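# Place the black pot upright inside the middle upper cabinet

## Task

Put the black pot on the floor of the middle upper cabinet, standing upright and pushed in deep enough that the cabinet doors would be able to close; it must not be tipped over or left leaning, and nothing else should be disturbed.

## Robot and tools

ROBOT. An omnidirectional wheeled base carries a column about 1.7 m high. A carriage slides along the column (lift_m) and holds two identical six-joint arms, each ending in a two-finger gripper. Arm bases sit roughly 0.57 m + lift_m over the floor, and carriage parts hang about 0.15 m lower than that. A hand can reach 0.78 m from its shoulder but only around 0.38 m beneath its arm base. The hand is about 0.16 m long, 0.1 m wide (0.14 m opened); the wrist camera sticks out 0.11 m from the joint 6 axis on one side; fingertips are about 0.005 m thin in the closing direction and 0.02 m wide. Parked arm joints 1 to 6: 0, 0.05, 0.05, 1.45, 0, 0; parked, the robot is about 0.85 m wide by 0.65 m long. Cameras: carriage_camera (fixed, facing forward, tilted about 20 degrees down), left_wrist_camera and right_wrist_camera (looking out past the fingertips). Images are 672x504 pixels.

FRAMES. Units are metres and radians. Base frame: origin on the floor below the base centre, x ahead, y to the left, z upward. left_hand and right_hand (the point between the finger pads) are reported in this frame, with quat_wxyz rotating base axes into hand axes; the hand z axis runs along the fingers, which open along hand y. A hand pointing straight up with joints 1, 5, 6 at 0 reads (1, 0, 0, 0). base_odometry is in the frame the base had at the start; it counts wheel rotation only, so slip looks like travel, and heading (positive left, -3.142 to 3.142) can drift a degree or two after turns or long strafes.

MOVE. One action per call, returning state plus images. Arguments:
- base: an object with exactly one key, an offset from where the base last reported itself: translate_m (forward positive, -2 to 2 m), strafe_m (left positive, -2 to 2 m) or rotate_rad (counter-clockwise positive, -6.3 to 6.3 rad).
- joints: an object keyed by joint name, each value an absolute target (not an offset). lift_m 0 to 1 m (±0.004). For each arm (left_ and right_ prefixes, same ranges): joint1_rad -2.617 to 3.054 (±0.02), turns the arm about vertical, 0 ahead, positive left; joint2_rad 0 to 3.141 (±0.105), shoulder, 0 upper arm level backward, 1.57 vertical, 3.14 level forward; joint3_rad 0 to 3.141 (±0.06), elbow, 0 folded, 3.14 straight; joint4_rad -1.57 to 1.57 (±0.04), wrist pitch, 0 in line with forearm, positive lifts fingertips; joint5_rad -1.57 to 1.57 (±0.025), wrist yaw, positive swings fingertips to the right (opposite to joint 1); joint6_rad -2.094 to 2.094 (±0.02), roll about the finger axis, positive clockwise viewed from the forearm; gripper_m 0 to 0.093 (±0.004), pad gap in metres.
- speeds: optional caps for this action only: translate_m and strafe_m 0.02 to 0.5 m/s, rotate_rad 0.05 to 1.57 rad/s, lift_m 0.08 to 0.25 m/s (top of range is default).
- min_time_s: optional, 0.1 to 8 s, lower bound on each arm and gripper motion's duration; smooths and straightens arm paths.
- cameras: list from carriage_camera, left_wrist_camera, right_wrist_camera, all; omitted or null gives all, [] gives none.
All motions start together. Unknown keys make the call invalid; out-of-range values get it refused, and after a refusal or a stop the later calls in the same reply are skipped. Joints omitted may still be driving toward older targets.

RESULTS. The move line reads done or the worst status. off_target: stopped short, may still push. contact_stop or time_out: target dropped, holds in place. joint command not followed: arm targets withheld by a self-collision check (grippers still act); to free, first send one arm its current readings with joint 1 rotated away from the other, then the other arm in a later call. on_its_own lists uncommanded behaviour (held at = target, not reading). motor_effort is percent of max, bracket = peak; a falling lift effort while lowering means a hand is resting on something. Joint torques wrap at ±28 N m for joints 1–3. Gripper gripping a hard object reads up to 0.005 m under its width; closed on nothing, 0.000–0.002. Squeeze ramps sharply about 0.005 m below first-touch reading; release by commanding well above the reading.

WAIT: seconds 0 to 10, plus cameras; returns state and images, commands nothing new. ZOOM_IMAGE: camera name and region [x0, y0, x1, y1] in pixels, top-left origin, at most 504 by 504, from that camera's latest image. FINISHED_SCENE: scene, the current scene number; ends the scene irreversibly, so the pot must already rest stably without help.

CAUTIONS. The base stops on wheel overload only and ignores arms, so a drive can bend an arm. If stuck against something, back off about 0.2 m (or undo a turn). Never reverse under a table edge. Arms have no contact stop and keep pressing, then snap to targets once free. Hand readings may sit above the true hand, especially far out; about 1 kg sags a level hand 7–25 cm. Keep arms from striking or pressing each other. Tipping risk rises with high carriage, extended or loaded arms, pushing, and abrupt stops; only images reveal a lean. Stretched or loaded arms overheat: MOTOR HOT appears at 75 °C, and at 100 °C that arm goes limp for 30–60 s (limit_stop_at_motor_heat); park arms while idle. Avoid drops, releasing a moving pot, slams and hard shoves. The simulation keeps running while you deliberate, holding the last command; a loose object may occasionally get nudged.

Each tool is called after "Emit:" as a command line: name --argument value for each argument, lists and objects as JSON in quotes; but a table of rows of numbers goes row by row, as --pt "numbers of a row", without its own name.

## Session

Emit:
move

Scene clock: 0.00 s.
Joint torques (N m): no reading
base_odometry: x=+0.000 y=+0.000 heading=+0.000
base_status: not commanded
joint_positions: lift_m=+0.300 left_joint1_rad=+0.011 left_joint2_rad=+0.066 left_joint3_rad=+0.024 left_joint4_rad=+1.484 left_joint5_rad=+0.006 left_joint6_rad=-0.041 left_gripper_m=+0.09396 right_joint1_rad=+0.001 right_joint2_rad=+0.045 right_joint3_rad=+0.056 right_joint4_rad=+1.494 right_joint5_rad=+0.030 right_joint6_rad=+0.014 right_gripper_m=+0.09396
joint_status: not commanded
motor_effort: lift_m=+23 drive_wheels=-3
left_hand: x=+0.2581 y=+0.3029 z=+1.2986 quat_wxyz=(+0.998, +0.001, +0.064, -0.015) (m; base frame)
right_hand: x=+0.2395 y=-0.3086 z=+1.3076 quat_wxyz=(+0.999, +0.015, +0.033, +0.007) (m; base frame)
pictures: carriage_camera, left_wrist_camera, right_wrist_camera

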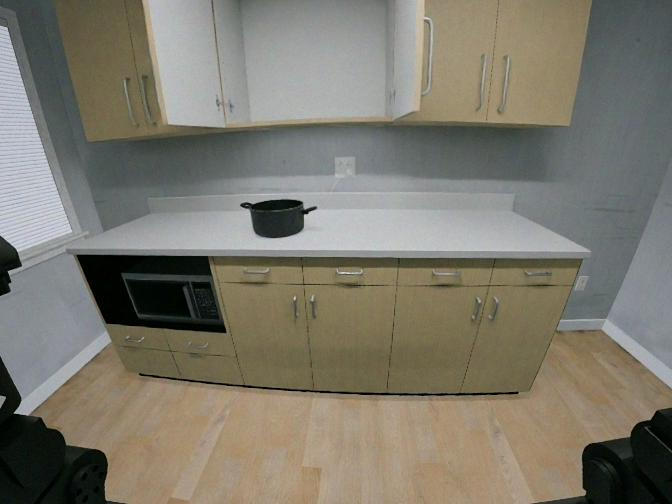

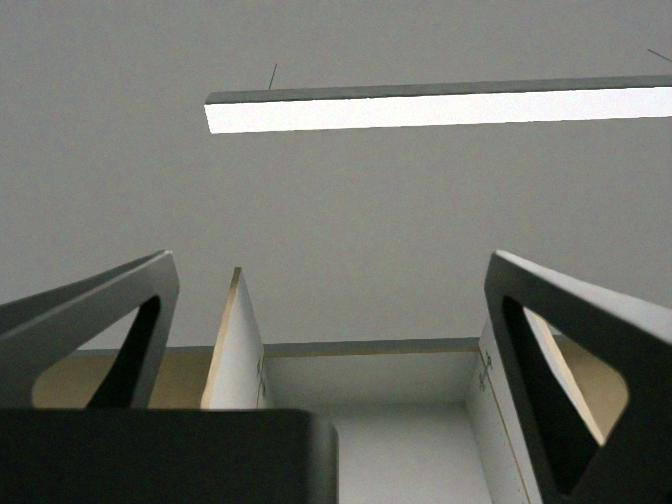

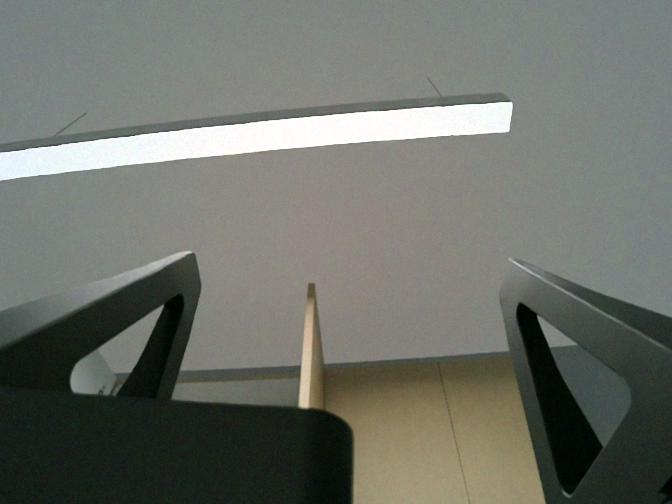

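Emit:
zoom_image --camera "carriage_camera" --region '[220, 180, 340, 260]'

Emit:
zoom_image --camera "carriage_camera" --region '[120, 0, 480, 180]'

Scaled by 4.200 from the camera's 672x504 image, which has a finer 960x720 frame.

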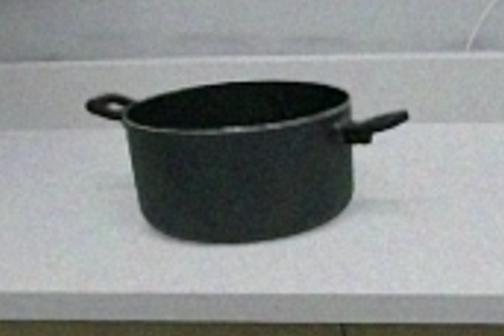

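Scaled by 1.400 from the camera's 672x504 image, which has a finer 960x720 frame.

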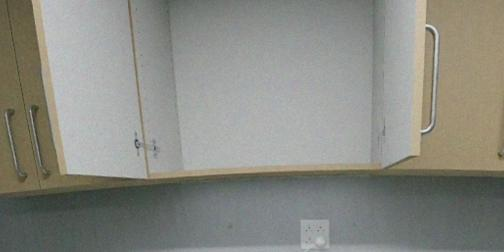

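Emit:
move --joints '{"lift_m": 0.6}'

Scene clock: 11.07 s.
Joint torques (N m): left_arm=[-0.01 4.46 5.49 -0.17 0.03 0.03] | right_arm=[-0.06 4.75 5.11 -0.37 -0.04 0.01]
move: done
base_odometry: x=+0.000 y=+0.000 heading=+0.000
base_status: not commanded
joint_positions: lift_m=+0.600 left_joint1_rad=+0.011 left_joint2_rad=+0.066 left_joint3_rad=+0.024 left_joint4_rad=+1.484 left_joint5_rad=+0.006 left_joint6_rad=-0.041 left_gripper_m=+0.09396 right_joint1_rad=+0.001 right_joint2_rad=+0.045 right_joint3_rad=+0.056 right_joint4_rad=+1.494 right_joint5_rad=+0.030 right_joint6_rad=+0.014 right_gripper_m=+0.09396
joint_status: all done
motor_effort: lift_m=+23(28) drive_wheels=-2(3)
left_hand: x=+0.2581 y=+0.3029 z=+1.5985 quat_wxyz=(+0.998, +0.001, +0.064, -0.015) (m; base frame)
right_hand: x=+0.2395 y=-0.3086 z=+1.6075 quat_wxyz=(+0.999, +0.015, +0.033, +0.007) (m; base frame)
pictures: carriage_camera, left_wrist_camera, right_wrist_camera

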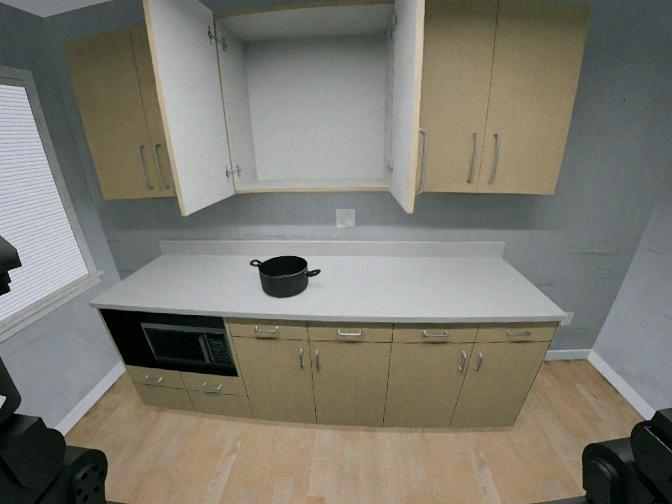

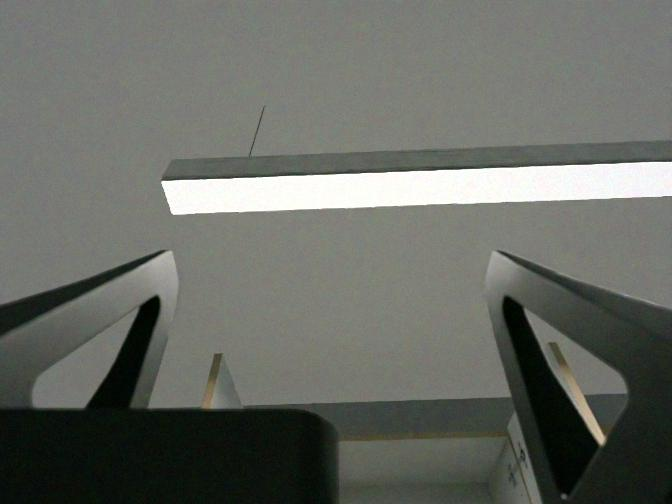

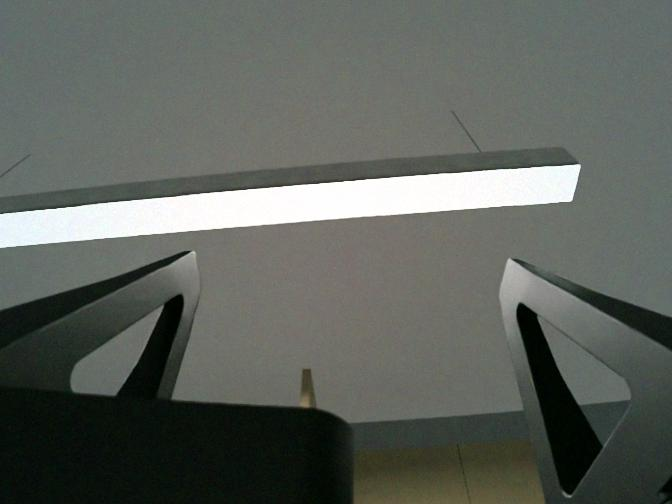

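Emit:
zoom_image --camera "carriage_camera" --region '[230, 230, 350, 310]'

Emit:
zoom_image --camera "carriage_camera" --region '[140, 0, 460, 240]'

Scaled by 4.200 from the camera's 672x504 image, which has a finer 960x720 frame.

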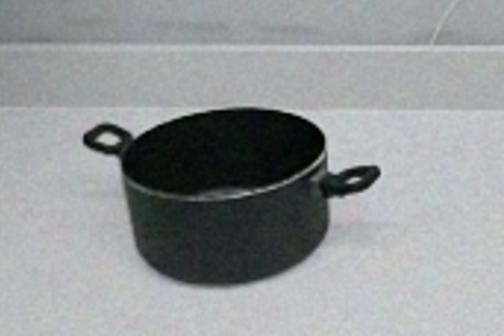

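Scaled by 1.575 from the camera's 672x504 image, which has a finer 960x720 frame.

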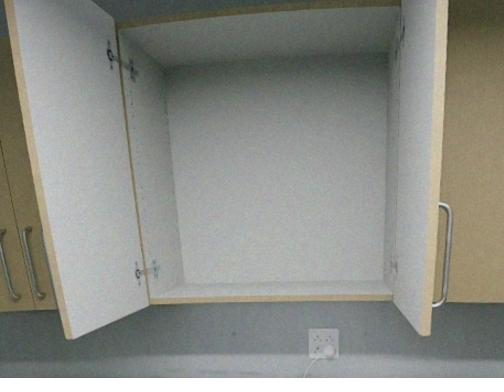

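Emit:
move --joints '{"left_joint1_rad": 0, "left_joint2_rad": 1.57, "left_joint3_rad": 0.97, "left_joint4_rad": 0.6, "left_joint5_rad": 0, "left_joint6_rad": 0, "right_joint1_rad": 0, "right_joint2_rad": 1.57, "right_joint3_rad": 0.97, "right_joint4_rad": 0.6, "right_joint5_rad": 0, "right_joint6_rad": 0}' --min_time_s 4

Scene clock: 26.27 s.
Joint torques (N m): left_arm=[-0.65 -8.09 9.47 2.41 -0.02 0.16] | right_arm=[-0.17 -7.32 9.17 1.99 -0.19 -0.15]
move: done
base_odometry: x=+0.000 y=+0.000 heading=+0.000
base_status: not commanded
joint_positions: lift_m=+0.600 left_joint1_rad=+0.006 left_joint2_rad=+1.565 left_joint3_rad=+0.939 left_joint4_rad=+0.602 left_joint5_rad=+0.006 left_joint6_rad=-0.011 left_gripper_m=+0.09396 right_joint1_rad=+0.001 right_joint2_rad=+1.565 right_joint3_rad=+0.936 right_joint4_rad=+0.603 right_joint5_rad=+0.015 right_joint6_rad=+0.013 right_gripper_m=+0.09396
joint_status: all done
motor_effort: lift_m=+23(23) drive_wheels=-2(3)
left_hand: x=+0.7206 y=+0.3056 z=+1.4509 quat_wxyz=(+0.699, -0.004, +0.715, -0.004) (m; base frame)
right_hand: x=+0.7203 y=-0.3056 z=+1.4492 quat_wxyz=(+0.698, +0.010, +0.717, -0.001) (m; base frame)
pictures: carriage_camera, left_wrist_camera, right_wrist_camera

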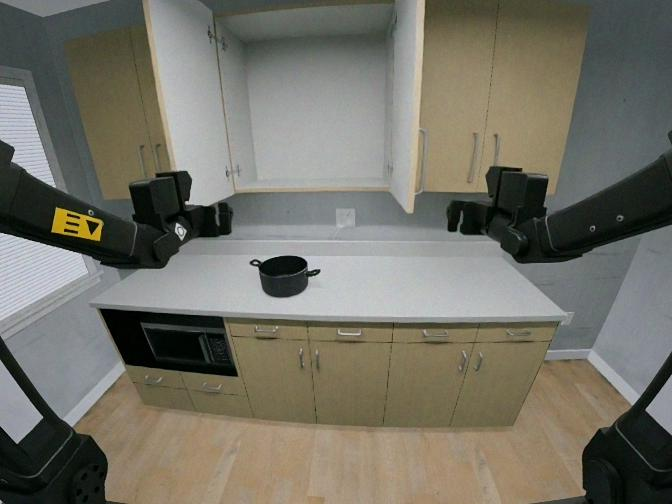

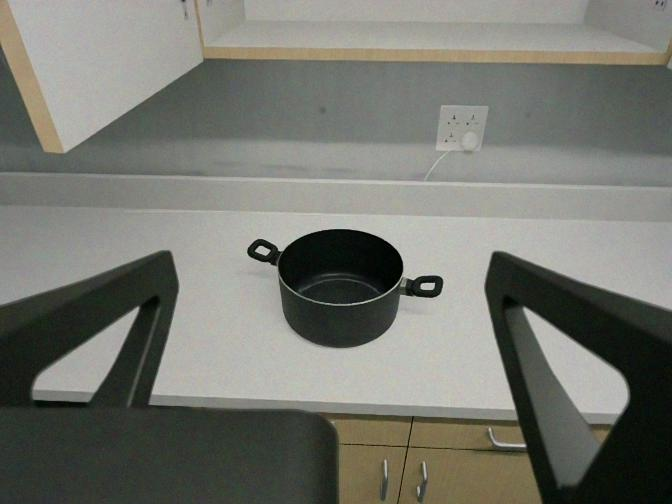

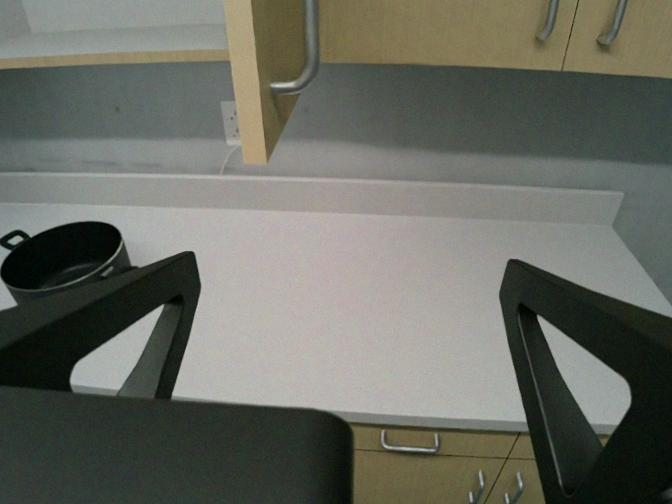

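Emit:
zoom_image --camera "carriage_camera" --region '[120, 160, 260, 280]'

Emit:
zoom_image --camera "carriage_camera" --region '[420, 160, 560, 280]'

Scaled by 3.600 from the camera's 672x504 image, which has a finer 960x720 frame.

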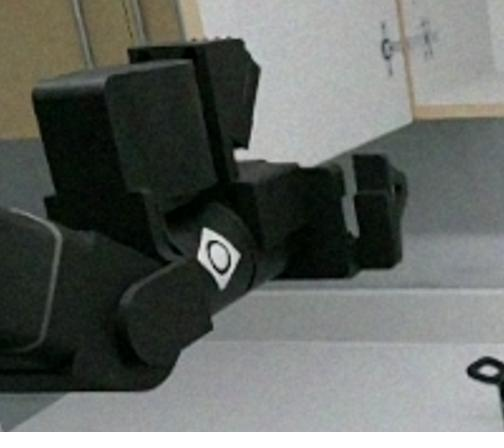

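Scaled by 3.600 from the camera's 672x504 image, which has a finer 960x720 frame.

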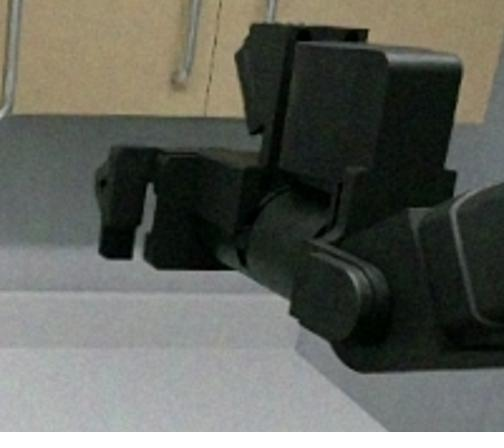

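Emit:
zoom_image --camera "left_wrist_camera" --region '[220, 200, 470, 370]'

Scaled by 2.016 from the camera's 672x504 image, which has a finer 960x720 frame.

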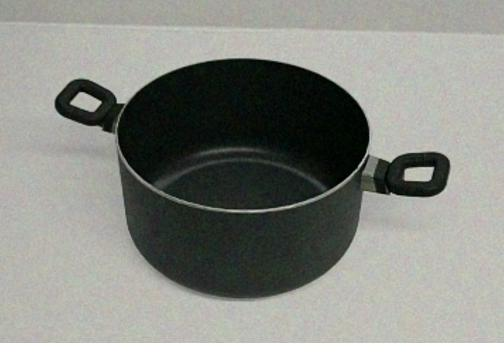

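Emit:
move --base '{"strafe_m": 0.26}' --joints '{"lift_m": 0.4, "left_joint1_rad": 0, "left_joint2_rad": 0.6, "left_joint3_rad": 0.3, "left_joint4_rad": 0.3, "left_joint5_rad": 0, "left_joint6_rad": -1.3, "right_joint1_rad": 0, "right_joint2_rad": 0.6, "right_joint3_rad": 0.3, "right_joint4_rad": 0.3, "right_joint5_rad": 0, "right_joint6_rad": 1.3}' --min_time_s 3

Scene clock: 40.63 s.
Joint torques (N m): left_arm=[-0.43 -0.88 6.61 2.41 0 -0.03] | right_arm=[-0.16 -0.39 6.11 1.99 -0.11 0.05]
move: done
base_odometry: x=+0.000 y=+0.260 heading=+0.000
base_status: done
joint_positions: lift_m=+0.400 left_joint1_rad=+0.004 left_joint2_rad=+0.606 left_joint3_rad=+0.304 left_joint4_rad=+0.301 left_joint5_rad=+0.003 left_joint6_rad=-1.288 left_gripper_m=+0.09397 right_joint1_rad=+0.002 right_joint2_rad=+0.605 right_joint3_rad=+0.309 right_joint4_rad=+0.303 right_joint5_rad=+0.011 right_joint6_rad=+1.286 right_gripper_m=+0.09396
joint_status: all done
motor_effort: lift_m=+21(22) drive_wheels=-3(8)
left_hand: x=+0.5233 y=+0.3040 z=+1.2223 quat_wxyz=(+0.565, -0.425, +0.566, -0.424) (m; base frame)
right_hand: x=+0.5233 y=-0.3048 z=+1.2255 quat_wxyz=(+0.570, +0.425, +0.562, +0.423) (m; base frame)
pictures: carriage_camera, left_wrist_camera, right_wrist_camera

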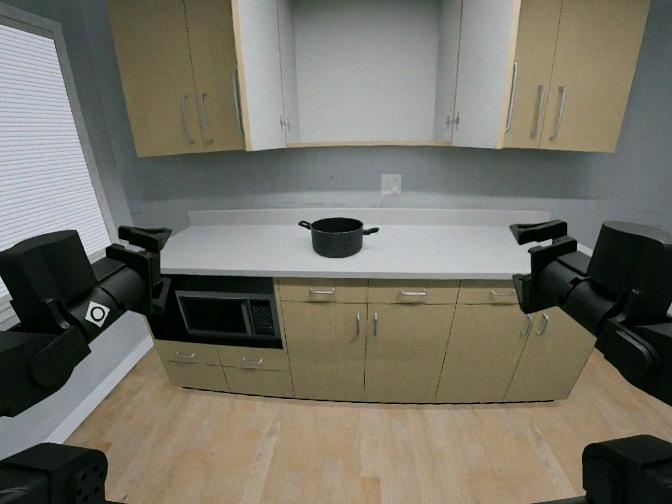

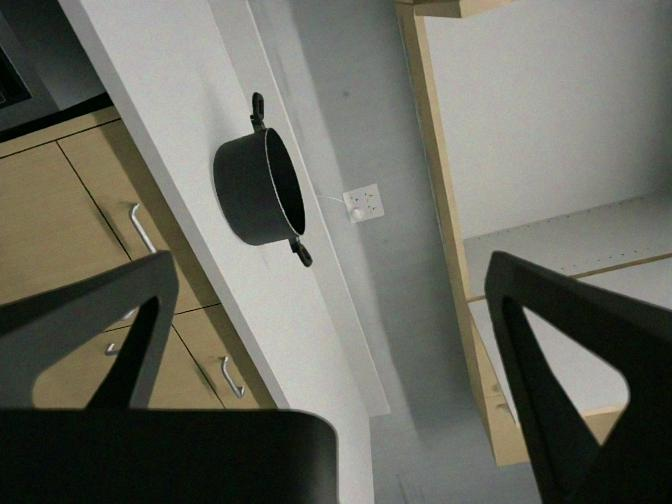

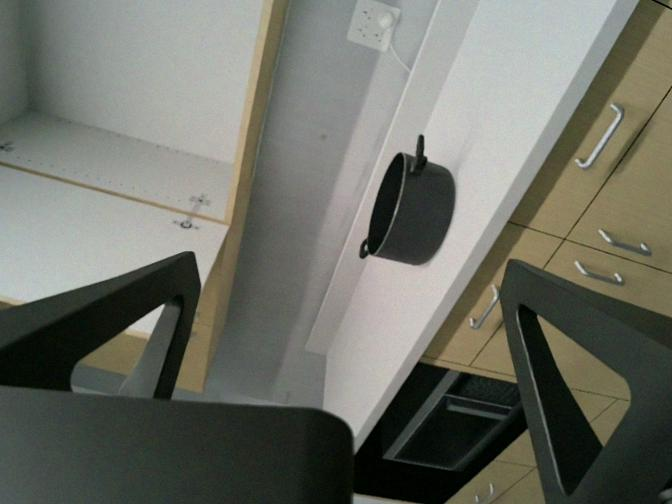

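Emit:
move --base '{"translate_m": 0.46}' --speeds '{"translate_m": 0.3}'

Scene clock: 44.63 s.
Joint torques (N m): left_arm=[-0.47 -0.68 6.45 2.42 0 -0.01] | right_arm=[-0.21 -0.1 6.23 2 -0.13 0.04]
move: done
base_odometry: x=+0.460 y=+0.261 heading=+0.001
base_status: done
joint_positions: lift_m=+0.400 left_joint1_rad=+0.004 left_joint2_rad=+0.604 left_joint3_rad=+0.304 left_joint4_rad=+0.298 left_joint5_rad=+0.003 left_joint6_rad=-1.290 left_gripper_m=+0.09397 right_joint1_rad=+0.002 right_joint2_rad=+0.602 right_joint3_rad=+0.308 right_joint4_rad=+0.300 right_joint5_rad=+0.011 right_joint6_rad=+1.287 right_gripper_m=+0.09396
joint_status: not commanded
motor_effort: lift_m=+21(21) drive_wheels=-4(11)
left_hand: x=+0.5230 y=+0.3040 z=+1.2220 quat_wxyz=(+0.564, -0.426, +0.566, -0.424) (m; base frame)
right_hand: x=+0.5229 y=-0.3048 z=+1.2251 quat_wxyz=(+0.569, +0.426, +0.562, +0.423) (m; base frame)
pictures: carriage_camera, left_wrist_camera, right_wrist_camera

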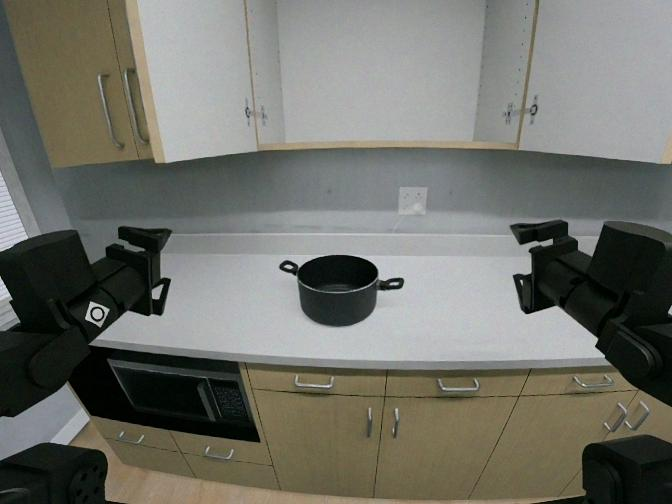

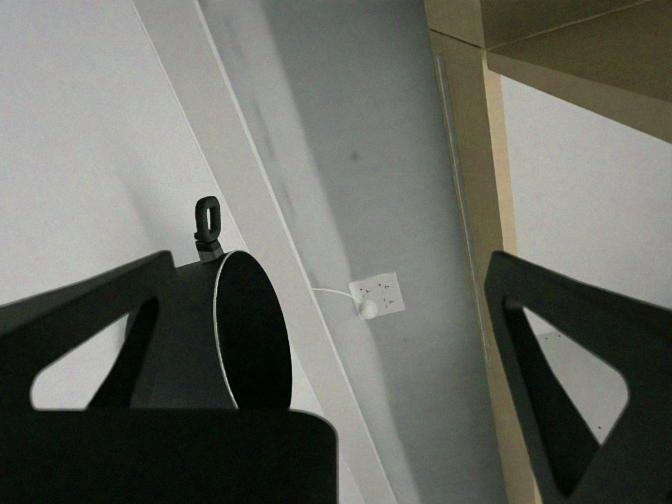

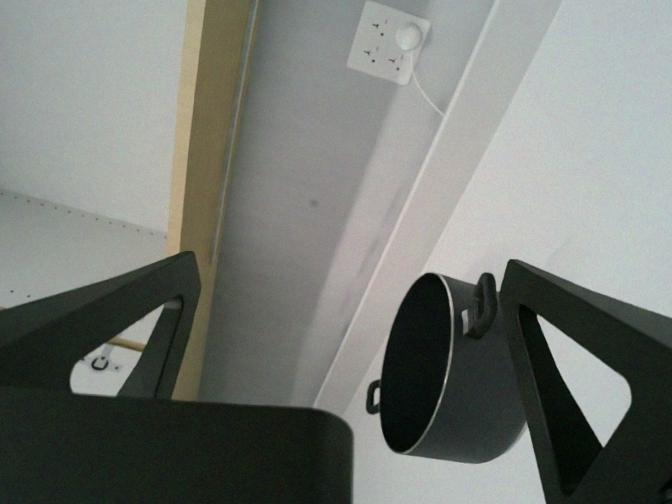

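Emit:
zoom_image --camera "carriage_camera" --region '[265, 240, 415, 340]'

Scaled by 3.360 from the camera's 672x504 image, which has a finer 960x720 frame.

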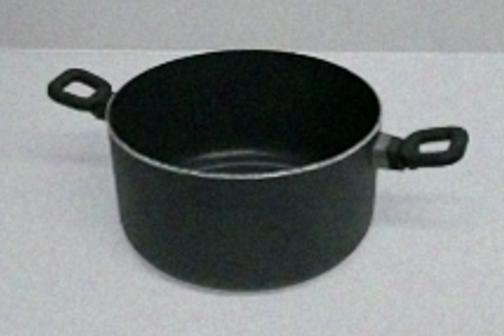

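Emit:
move --joints '{"lift_m": 0.25, "left_joint1_rad": -0.239, "left_joint2_rad": 1.726, "left_joint3_rad": 0.893, "left_joint4_rad": 0.832, "left_joint5_rad": 0, "left_joint6_rad": -1.31, "right_joint1_rad": 0.573, "right_joint2_rad": 1.481, "right_joint3_rad": 0.638, "right_joint4_rad": 0.843, "right_joint5_rad": 0.573, "right_joint6_rad": 1.31, "left_gripper_m": 0.093, "right_gripper_m": 0.093}' --min_time_s 3

Scene clock: 58.97 s.
Joint torques (N m): left_arm=[-0.65 -8.99 8.75 2.77 0.01 -0.02] | right_arm=[0.25 -5.46 8.18 2.04 0.2 0.05]
move: done
base_odometry: x=+0.460 y=+0.261 heading=+0.001
base_status: not commanded
joint_positions: lift_m=+0.250 left_joint1_rad=-0.233 left_joint2_rad=+1.721 left_joint3_rad=+0.864 left_joint4_rad=+0.800 left_joint5_rad=+0.003 left_joint6_rad=-1.299 left_gripper_m=+0.09314 right_joint1_rad=+0.568 right_joint2_rad=+1.476 right_joint3_rad=+0.607 right_joint4_rad=+0.824 right_joint5_rad=+0.557 right_joint6_rad=+1.297 right_gripper_m=+0.09312
joint_status: all done
motor_effort: lift_m=+21(22) drive_wheels=+0(6)
left_hand: x=+0.7195 y=+0.1852 z=+1.0392 quat_wxyz=(+0.494, -0.369, +0.626, -0.477) (m; base frame)
right_hand: x=+0.6245 y=-0.1550 z=+1.0423 quat_wxyz=(+0.555, +0.425, +0.582, +0.415) (m; base frame)
pictures: carriage_camera, left_wrist_camera, right_wrist_camera

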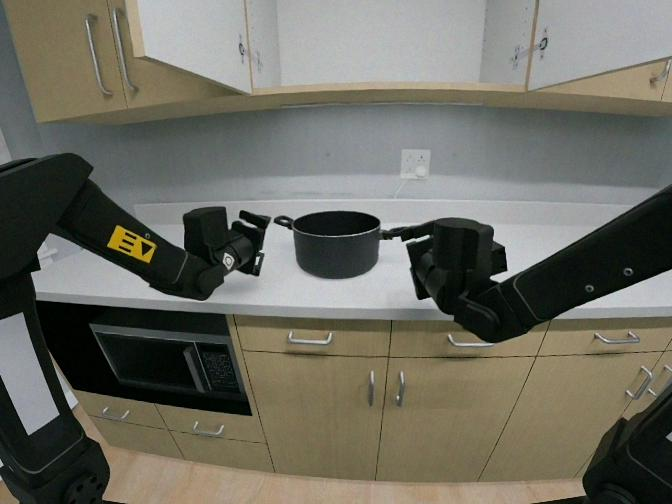

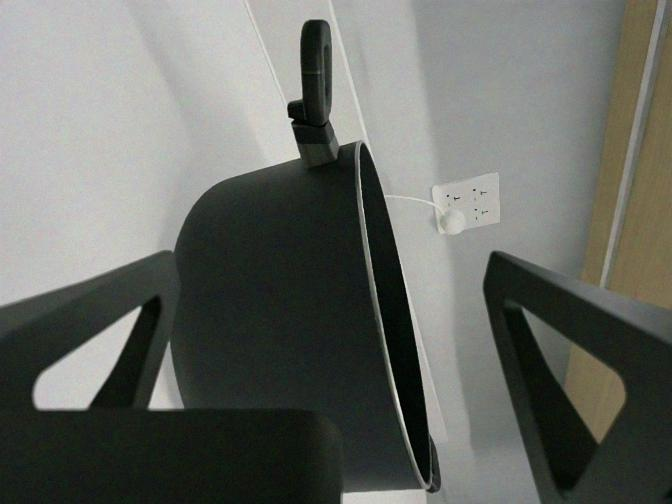

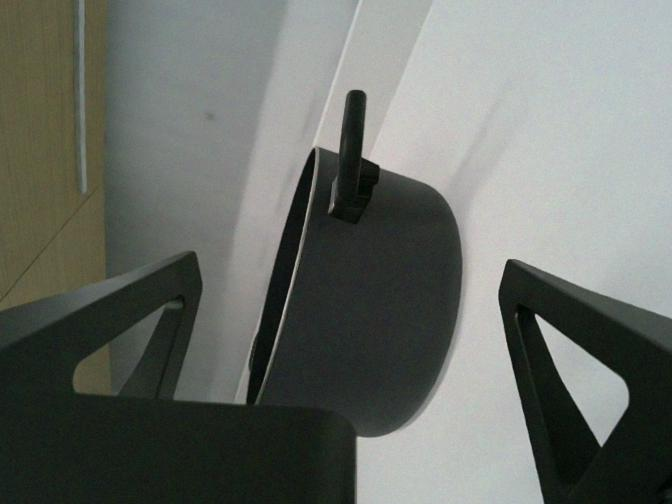

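Emit:
zoom_image --camera "carriage_camera" --region '[180, 190, 300, 290]'

Emit:
zoom_image --camera "carriage_camera" --region '[370, 200, 520, 325]'

Scaled by 4.200 from the camera's 672x504 image, which has a finer 960x720 frame.

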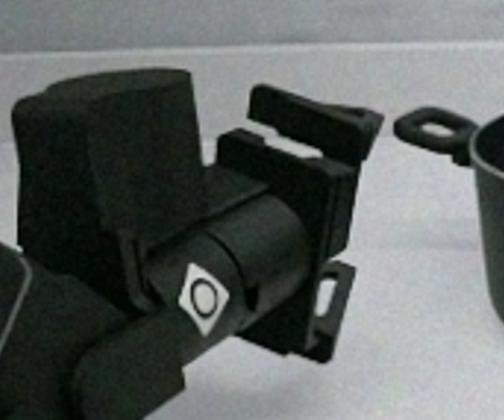

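Scaled by 3.360 from the camera's 672x504 image, which has a finer 960x720 frame.

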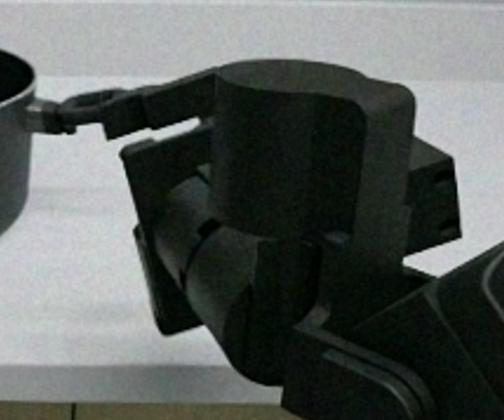

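Emit:
zoom_image --camera "left_wrist_camera" --region '[150, 0, 510, 270]'

Emit:
zoom_image --camera "right_wrist_camera" --region '[170, 50, 530, 320]'

Scaled by 1.400 from the camera's 672x504 image, which has a finer 960x720 frame.

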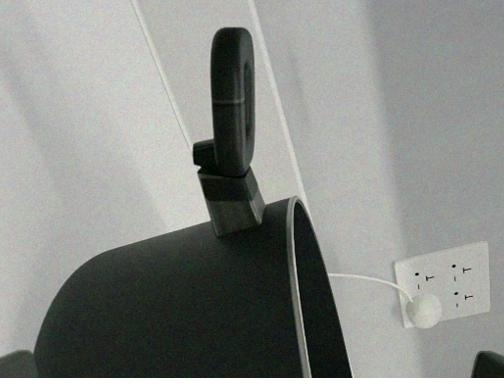

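Scaled by 1.400 from the camera's 672x504 image, which has a finer 960x720 frame.

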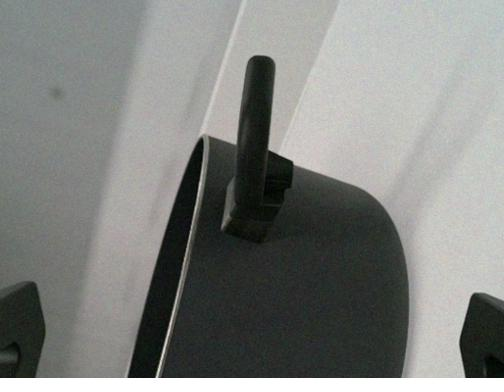

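Emit:
move --joints '{"left_joint1_rad": -0.219, "left_joint2_rad": 1.989, "left_joint3_rad": 1.197, "left_joint4_rad": 0.79, "left_joint5_rad": -0.06, "left_joint6_rad": -1.31, "right_joint1_rad": 0.492, "right_joint2_rad": 1.712, "right_joint3_rad": 0.864, "right_joint4_rad": 0.848, "right_joint5_rad": 0.492, "right_joint6_rad": 1.31}' --min_time_s 2

Scene clock: 76.43 s.
Joint torques (N m): left_arm=[0.69 -11.79 8.8 2.4 -0.08 -0.01] | right_arm=[-0.46 -7.75 8.21 2.05 -0.15 0.04]
move: done
base_odometry: x=+0.460 y=+0.261 heading=+0.001
base_status: not commanded
joint_positions: lift_m=+0.250 left_joint1_rad=-0.227 left_joint2_rad=+1.983 left_joint3_rad=+1.168 left_joint4_rad=+0.791 left_joint5_rad=-0.047 left_joint6_rad=-1.300 left_gripper_m=+0.09314 right_joint1_rad=+0.498 right_joint2_rad=+1.706 right_joint3_rad=+0.833 right_joint4_rad=+0.829 right_joint5_rad=+0.507 right_joint6_rad=+1.298 right_gripper_m=+0.09312
joint_status: all done
motor_effort: lift_m=+21(21) drive_wheels=+1(2)
left_hand: x=+0.7926 y=+0.1802 z=+1.0366 quat_wxyz=(+0.516, -0.380, +0.607, -0.471) (m; base frame)
right_hand: x=+0.6870 y=-0.1463 z=+1.0402 quat_wxyz=(+0.559, +0.432, +0.577, +0.410) (m; base frame)
pictures: carriage_camera, left_wrist_camera, right_wrist_camera

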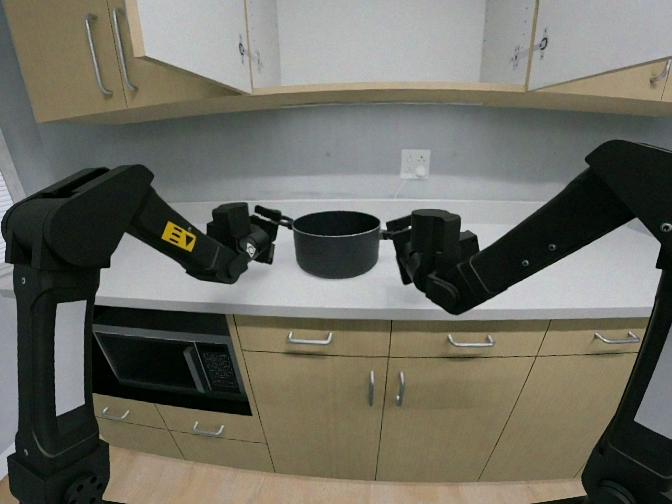

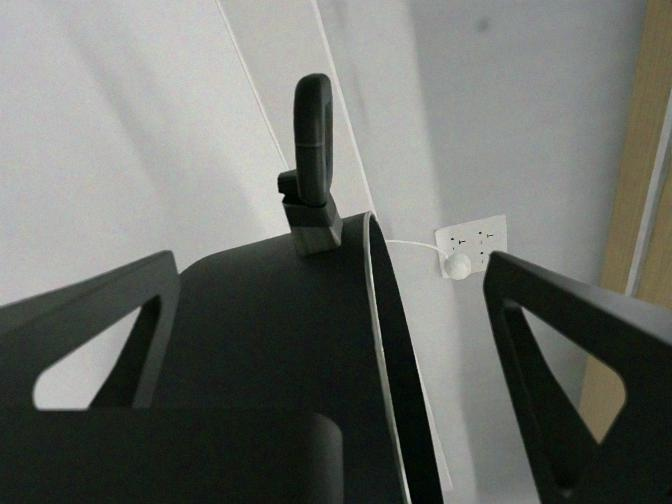

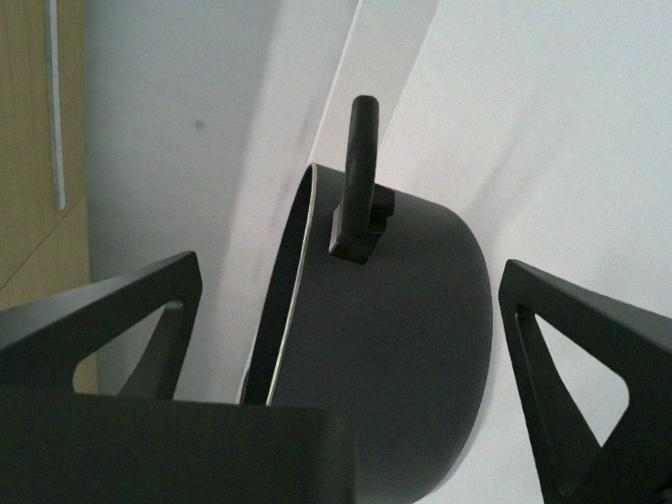

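Emit:
zoom_image --camera "left_wrist_camera" --region '[150, 40, 510, 310]'

Emit:
zoom_image --camera "right_wrist_camera" --region '[170, 50, 530, 320]'

Emit:
zoom_image --camera "carriage_camera" --region '[230, 180, 450, 320]'

Scaled by 1.400 from the camera's 672x504 image, which has a finer 960x720 frame.

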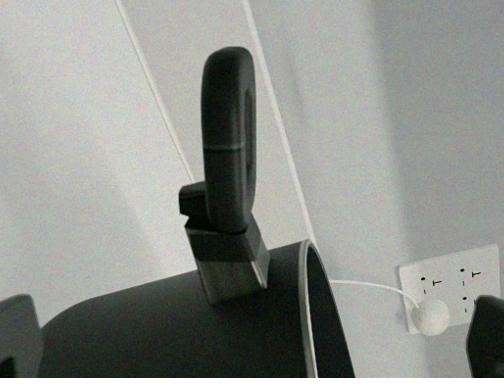

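Scaled by 1.400 from the camera's 672x504 image, which has a finer 960x720 frame.

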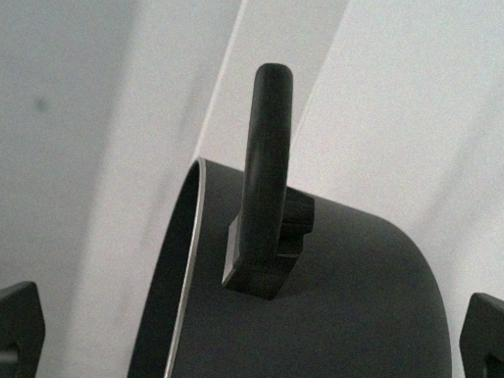

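Scaled by 2.291 from the camera's 672x504 image, which has a finer 960x720 frame.

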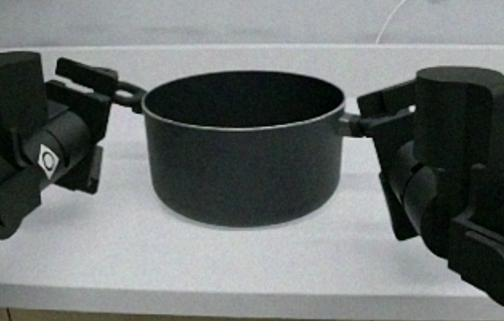

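Emit:
zoom_image --camera "carriage_camera" --region '[370, 200, 470, 300]'

Emit:
zoom_image --camera "carriage_camera" --region '[220, 190, 310, 280]'

Scaled by 5.040 from the camera's 672x504 image, which has a finer 960x720 frame.

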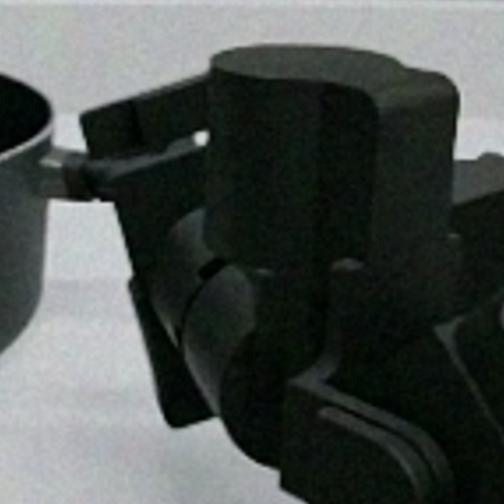

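Scaled by 5.600 from the camera's 672x504 image, which has a finer 960x720 frame.

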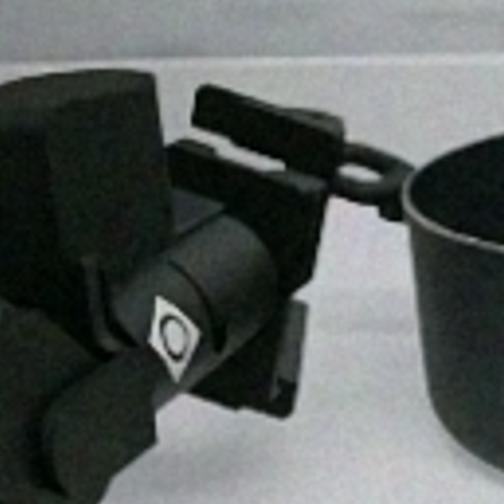

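Emit:
move --joints '{"left_joint1_rad": -0.206, "left_joint2_rad": 2.126, "left_joint3_rad": 1.398, "left_joint4_rad": 0.73, "left_joint5_rad": -0.055, "left_joint6_rad": -1.31, "right_joint1_rad": 0.437, "right_joint2_rad": 1.79, "right_joint3_rad": 0.959, "right_joint4_rad": 0.83, "right_joint5_rad": 0.43, "right_joint6_rad": 1.31}' --min_time_s 2

Emit:
zoom_image --camera "left_wrist_camera" --region '[150, 40, 510, 310]'

Emit:
zoom_image --camera "right_wrist_camera" --region '[170, 50, 530, 320]'

Emit:
zoom_image --camera "carriage_camera" --region '[230, 180, 450, 320]'

Scene clock: 97.90 s.
Joint torques (N m): left_arm=[0.57 -13.18 9.07 2.4 -0.06 0] | right_arm=[-0.57 -8.64 8.27 1.92 -0.16 0.04]
move: done
base_odometry: x=+0.460 y=+0.261 heading=+0.001
base_status: not commanded
joint_positions: lift_m=+0.250 left_joint1_rad=-0.214 left_joint2_rad=+2.120 left_joint3_rad=+1.368 left_joint4_rad=+0.731 left_joint5_rad=-0.047 left_joint6_rad=-1.300 left_gripper_m=+0.09314 right_joint1_rad=+0.443 right_joint2_rad=+1.784 right_joint3_rad=+0.927 right_joint4_rad=+0.830 right_joint5_rad=+0.445 right_joint6_rad=+1.298 right_gripper_m=+0.09312
joint_status: all done
motor_effort: lift_m=+21(21) drive_wheels=+0(1)
left_hand: x=+0.8336 y=+0.1793 z=+1.0346 quat_wxyz=(+0.520, -0.383, +0.603, -0.468) (m; base frame)
right_hand: x=+0.7158 y=-0.1516 z=+1.0439 quat_wxyz=(+0.560, +0.430, +0.572, +0.418) (m; base frame)
pictures: carriage_camera, left_wrist_camera, right_wrist_camera

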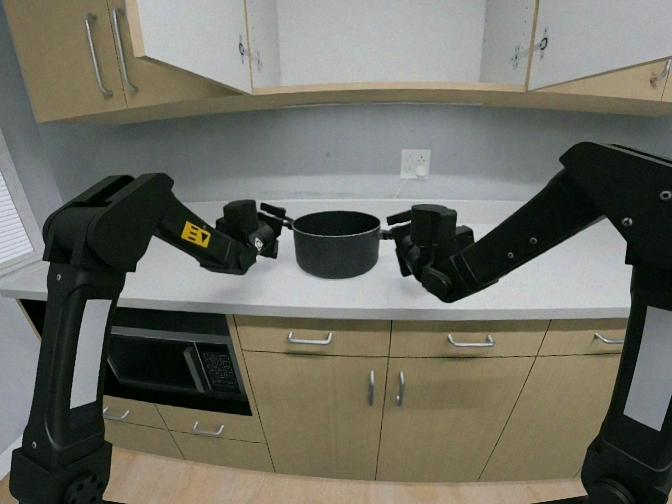

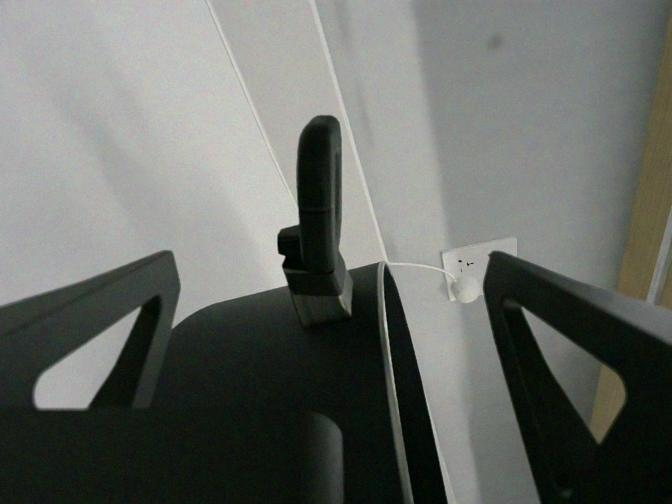

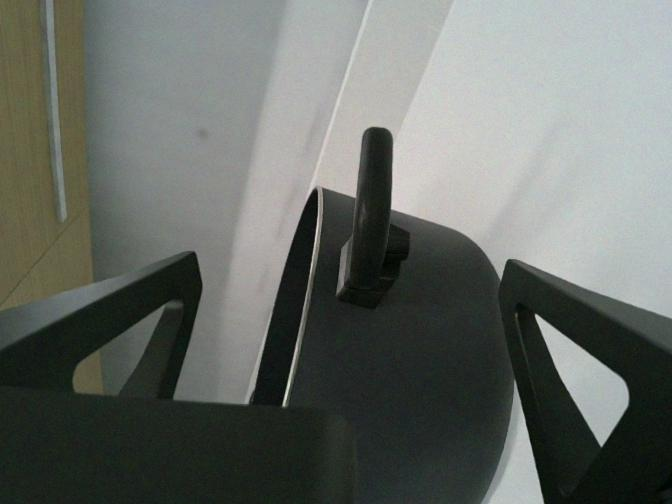

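Scaled by 1.400 from the camera's 672x504 image, which has a finer 960x720 frame.

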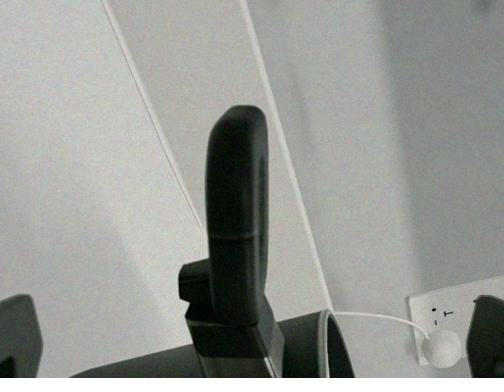

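Scaled by 1.400 from the camera's 672x504 image, which has a finer 960x720 frame.

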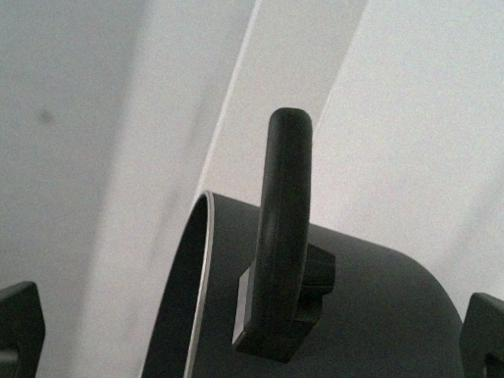

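Scaled by 2.291 from the camera's 672x504 image, which has a finer 960x720 frame.

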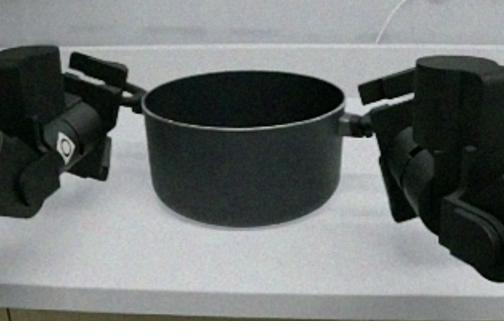

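Emit:
zoom_image --camera "carriage_camera" --region '[240, 190, 320, 270]'

Emit:
zoom_image --camera "carriage_camera" --region '[370, 190, 450, 270]'

Scaled by 6.300 from the camera's 672x504 image, which has a finer 960x720 frame.

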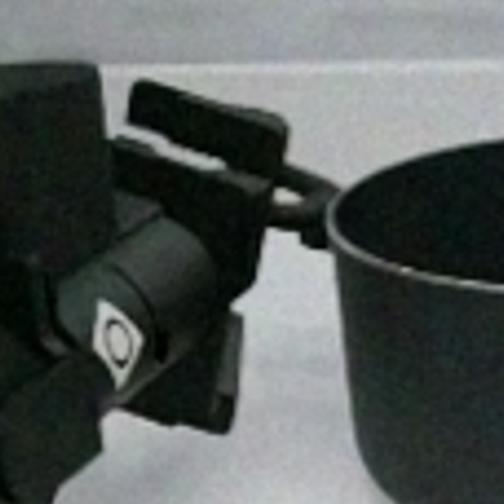

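Scaled by 6.300 from the camera's 672x504 image, which has a finer 960x720 frame.

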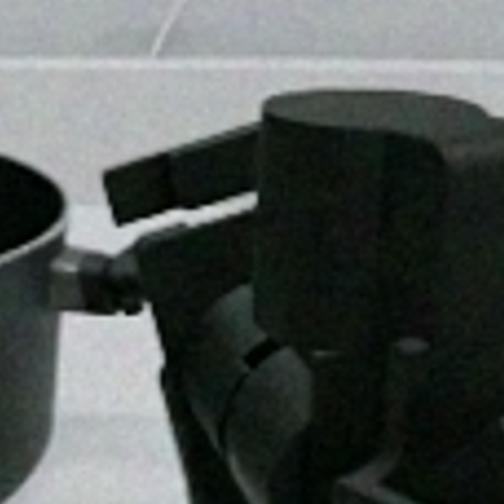

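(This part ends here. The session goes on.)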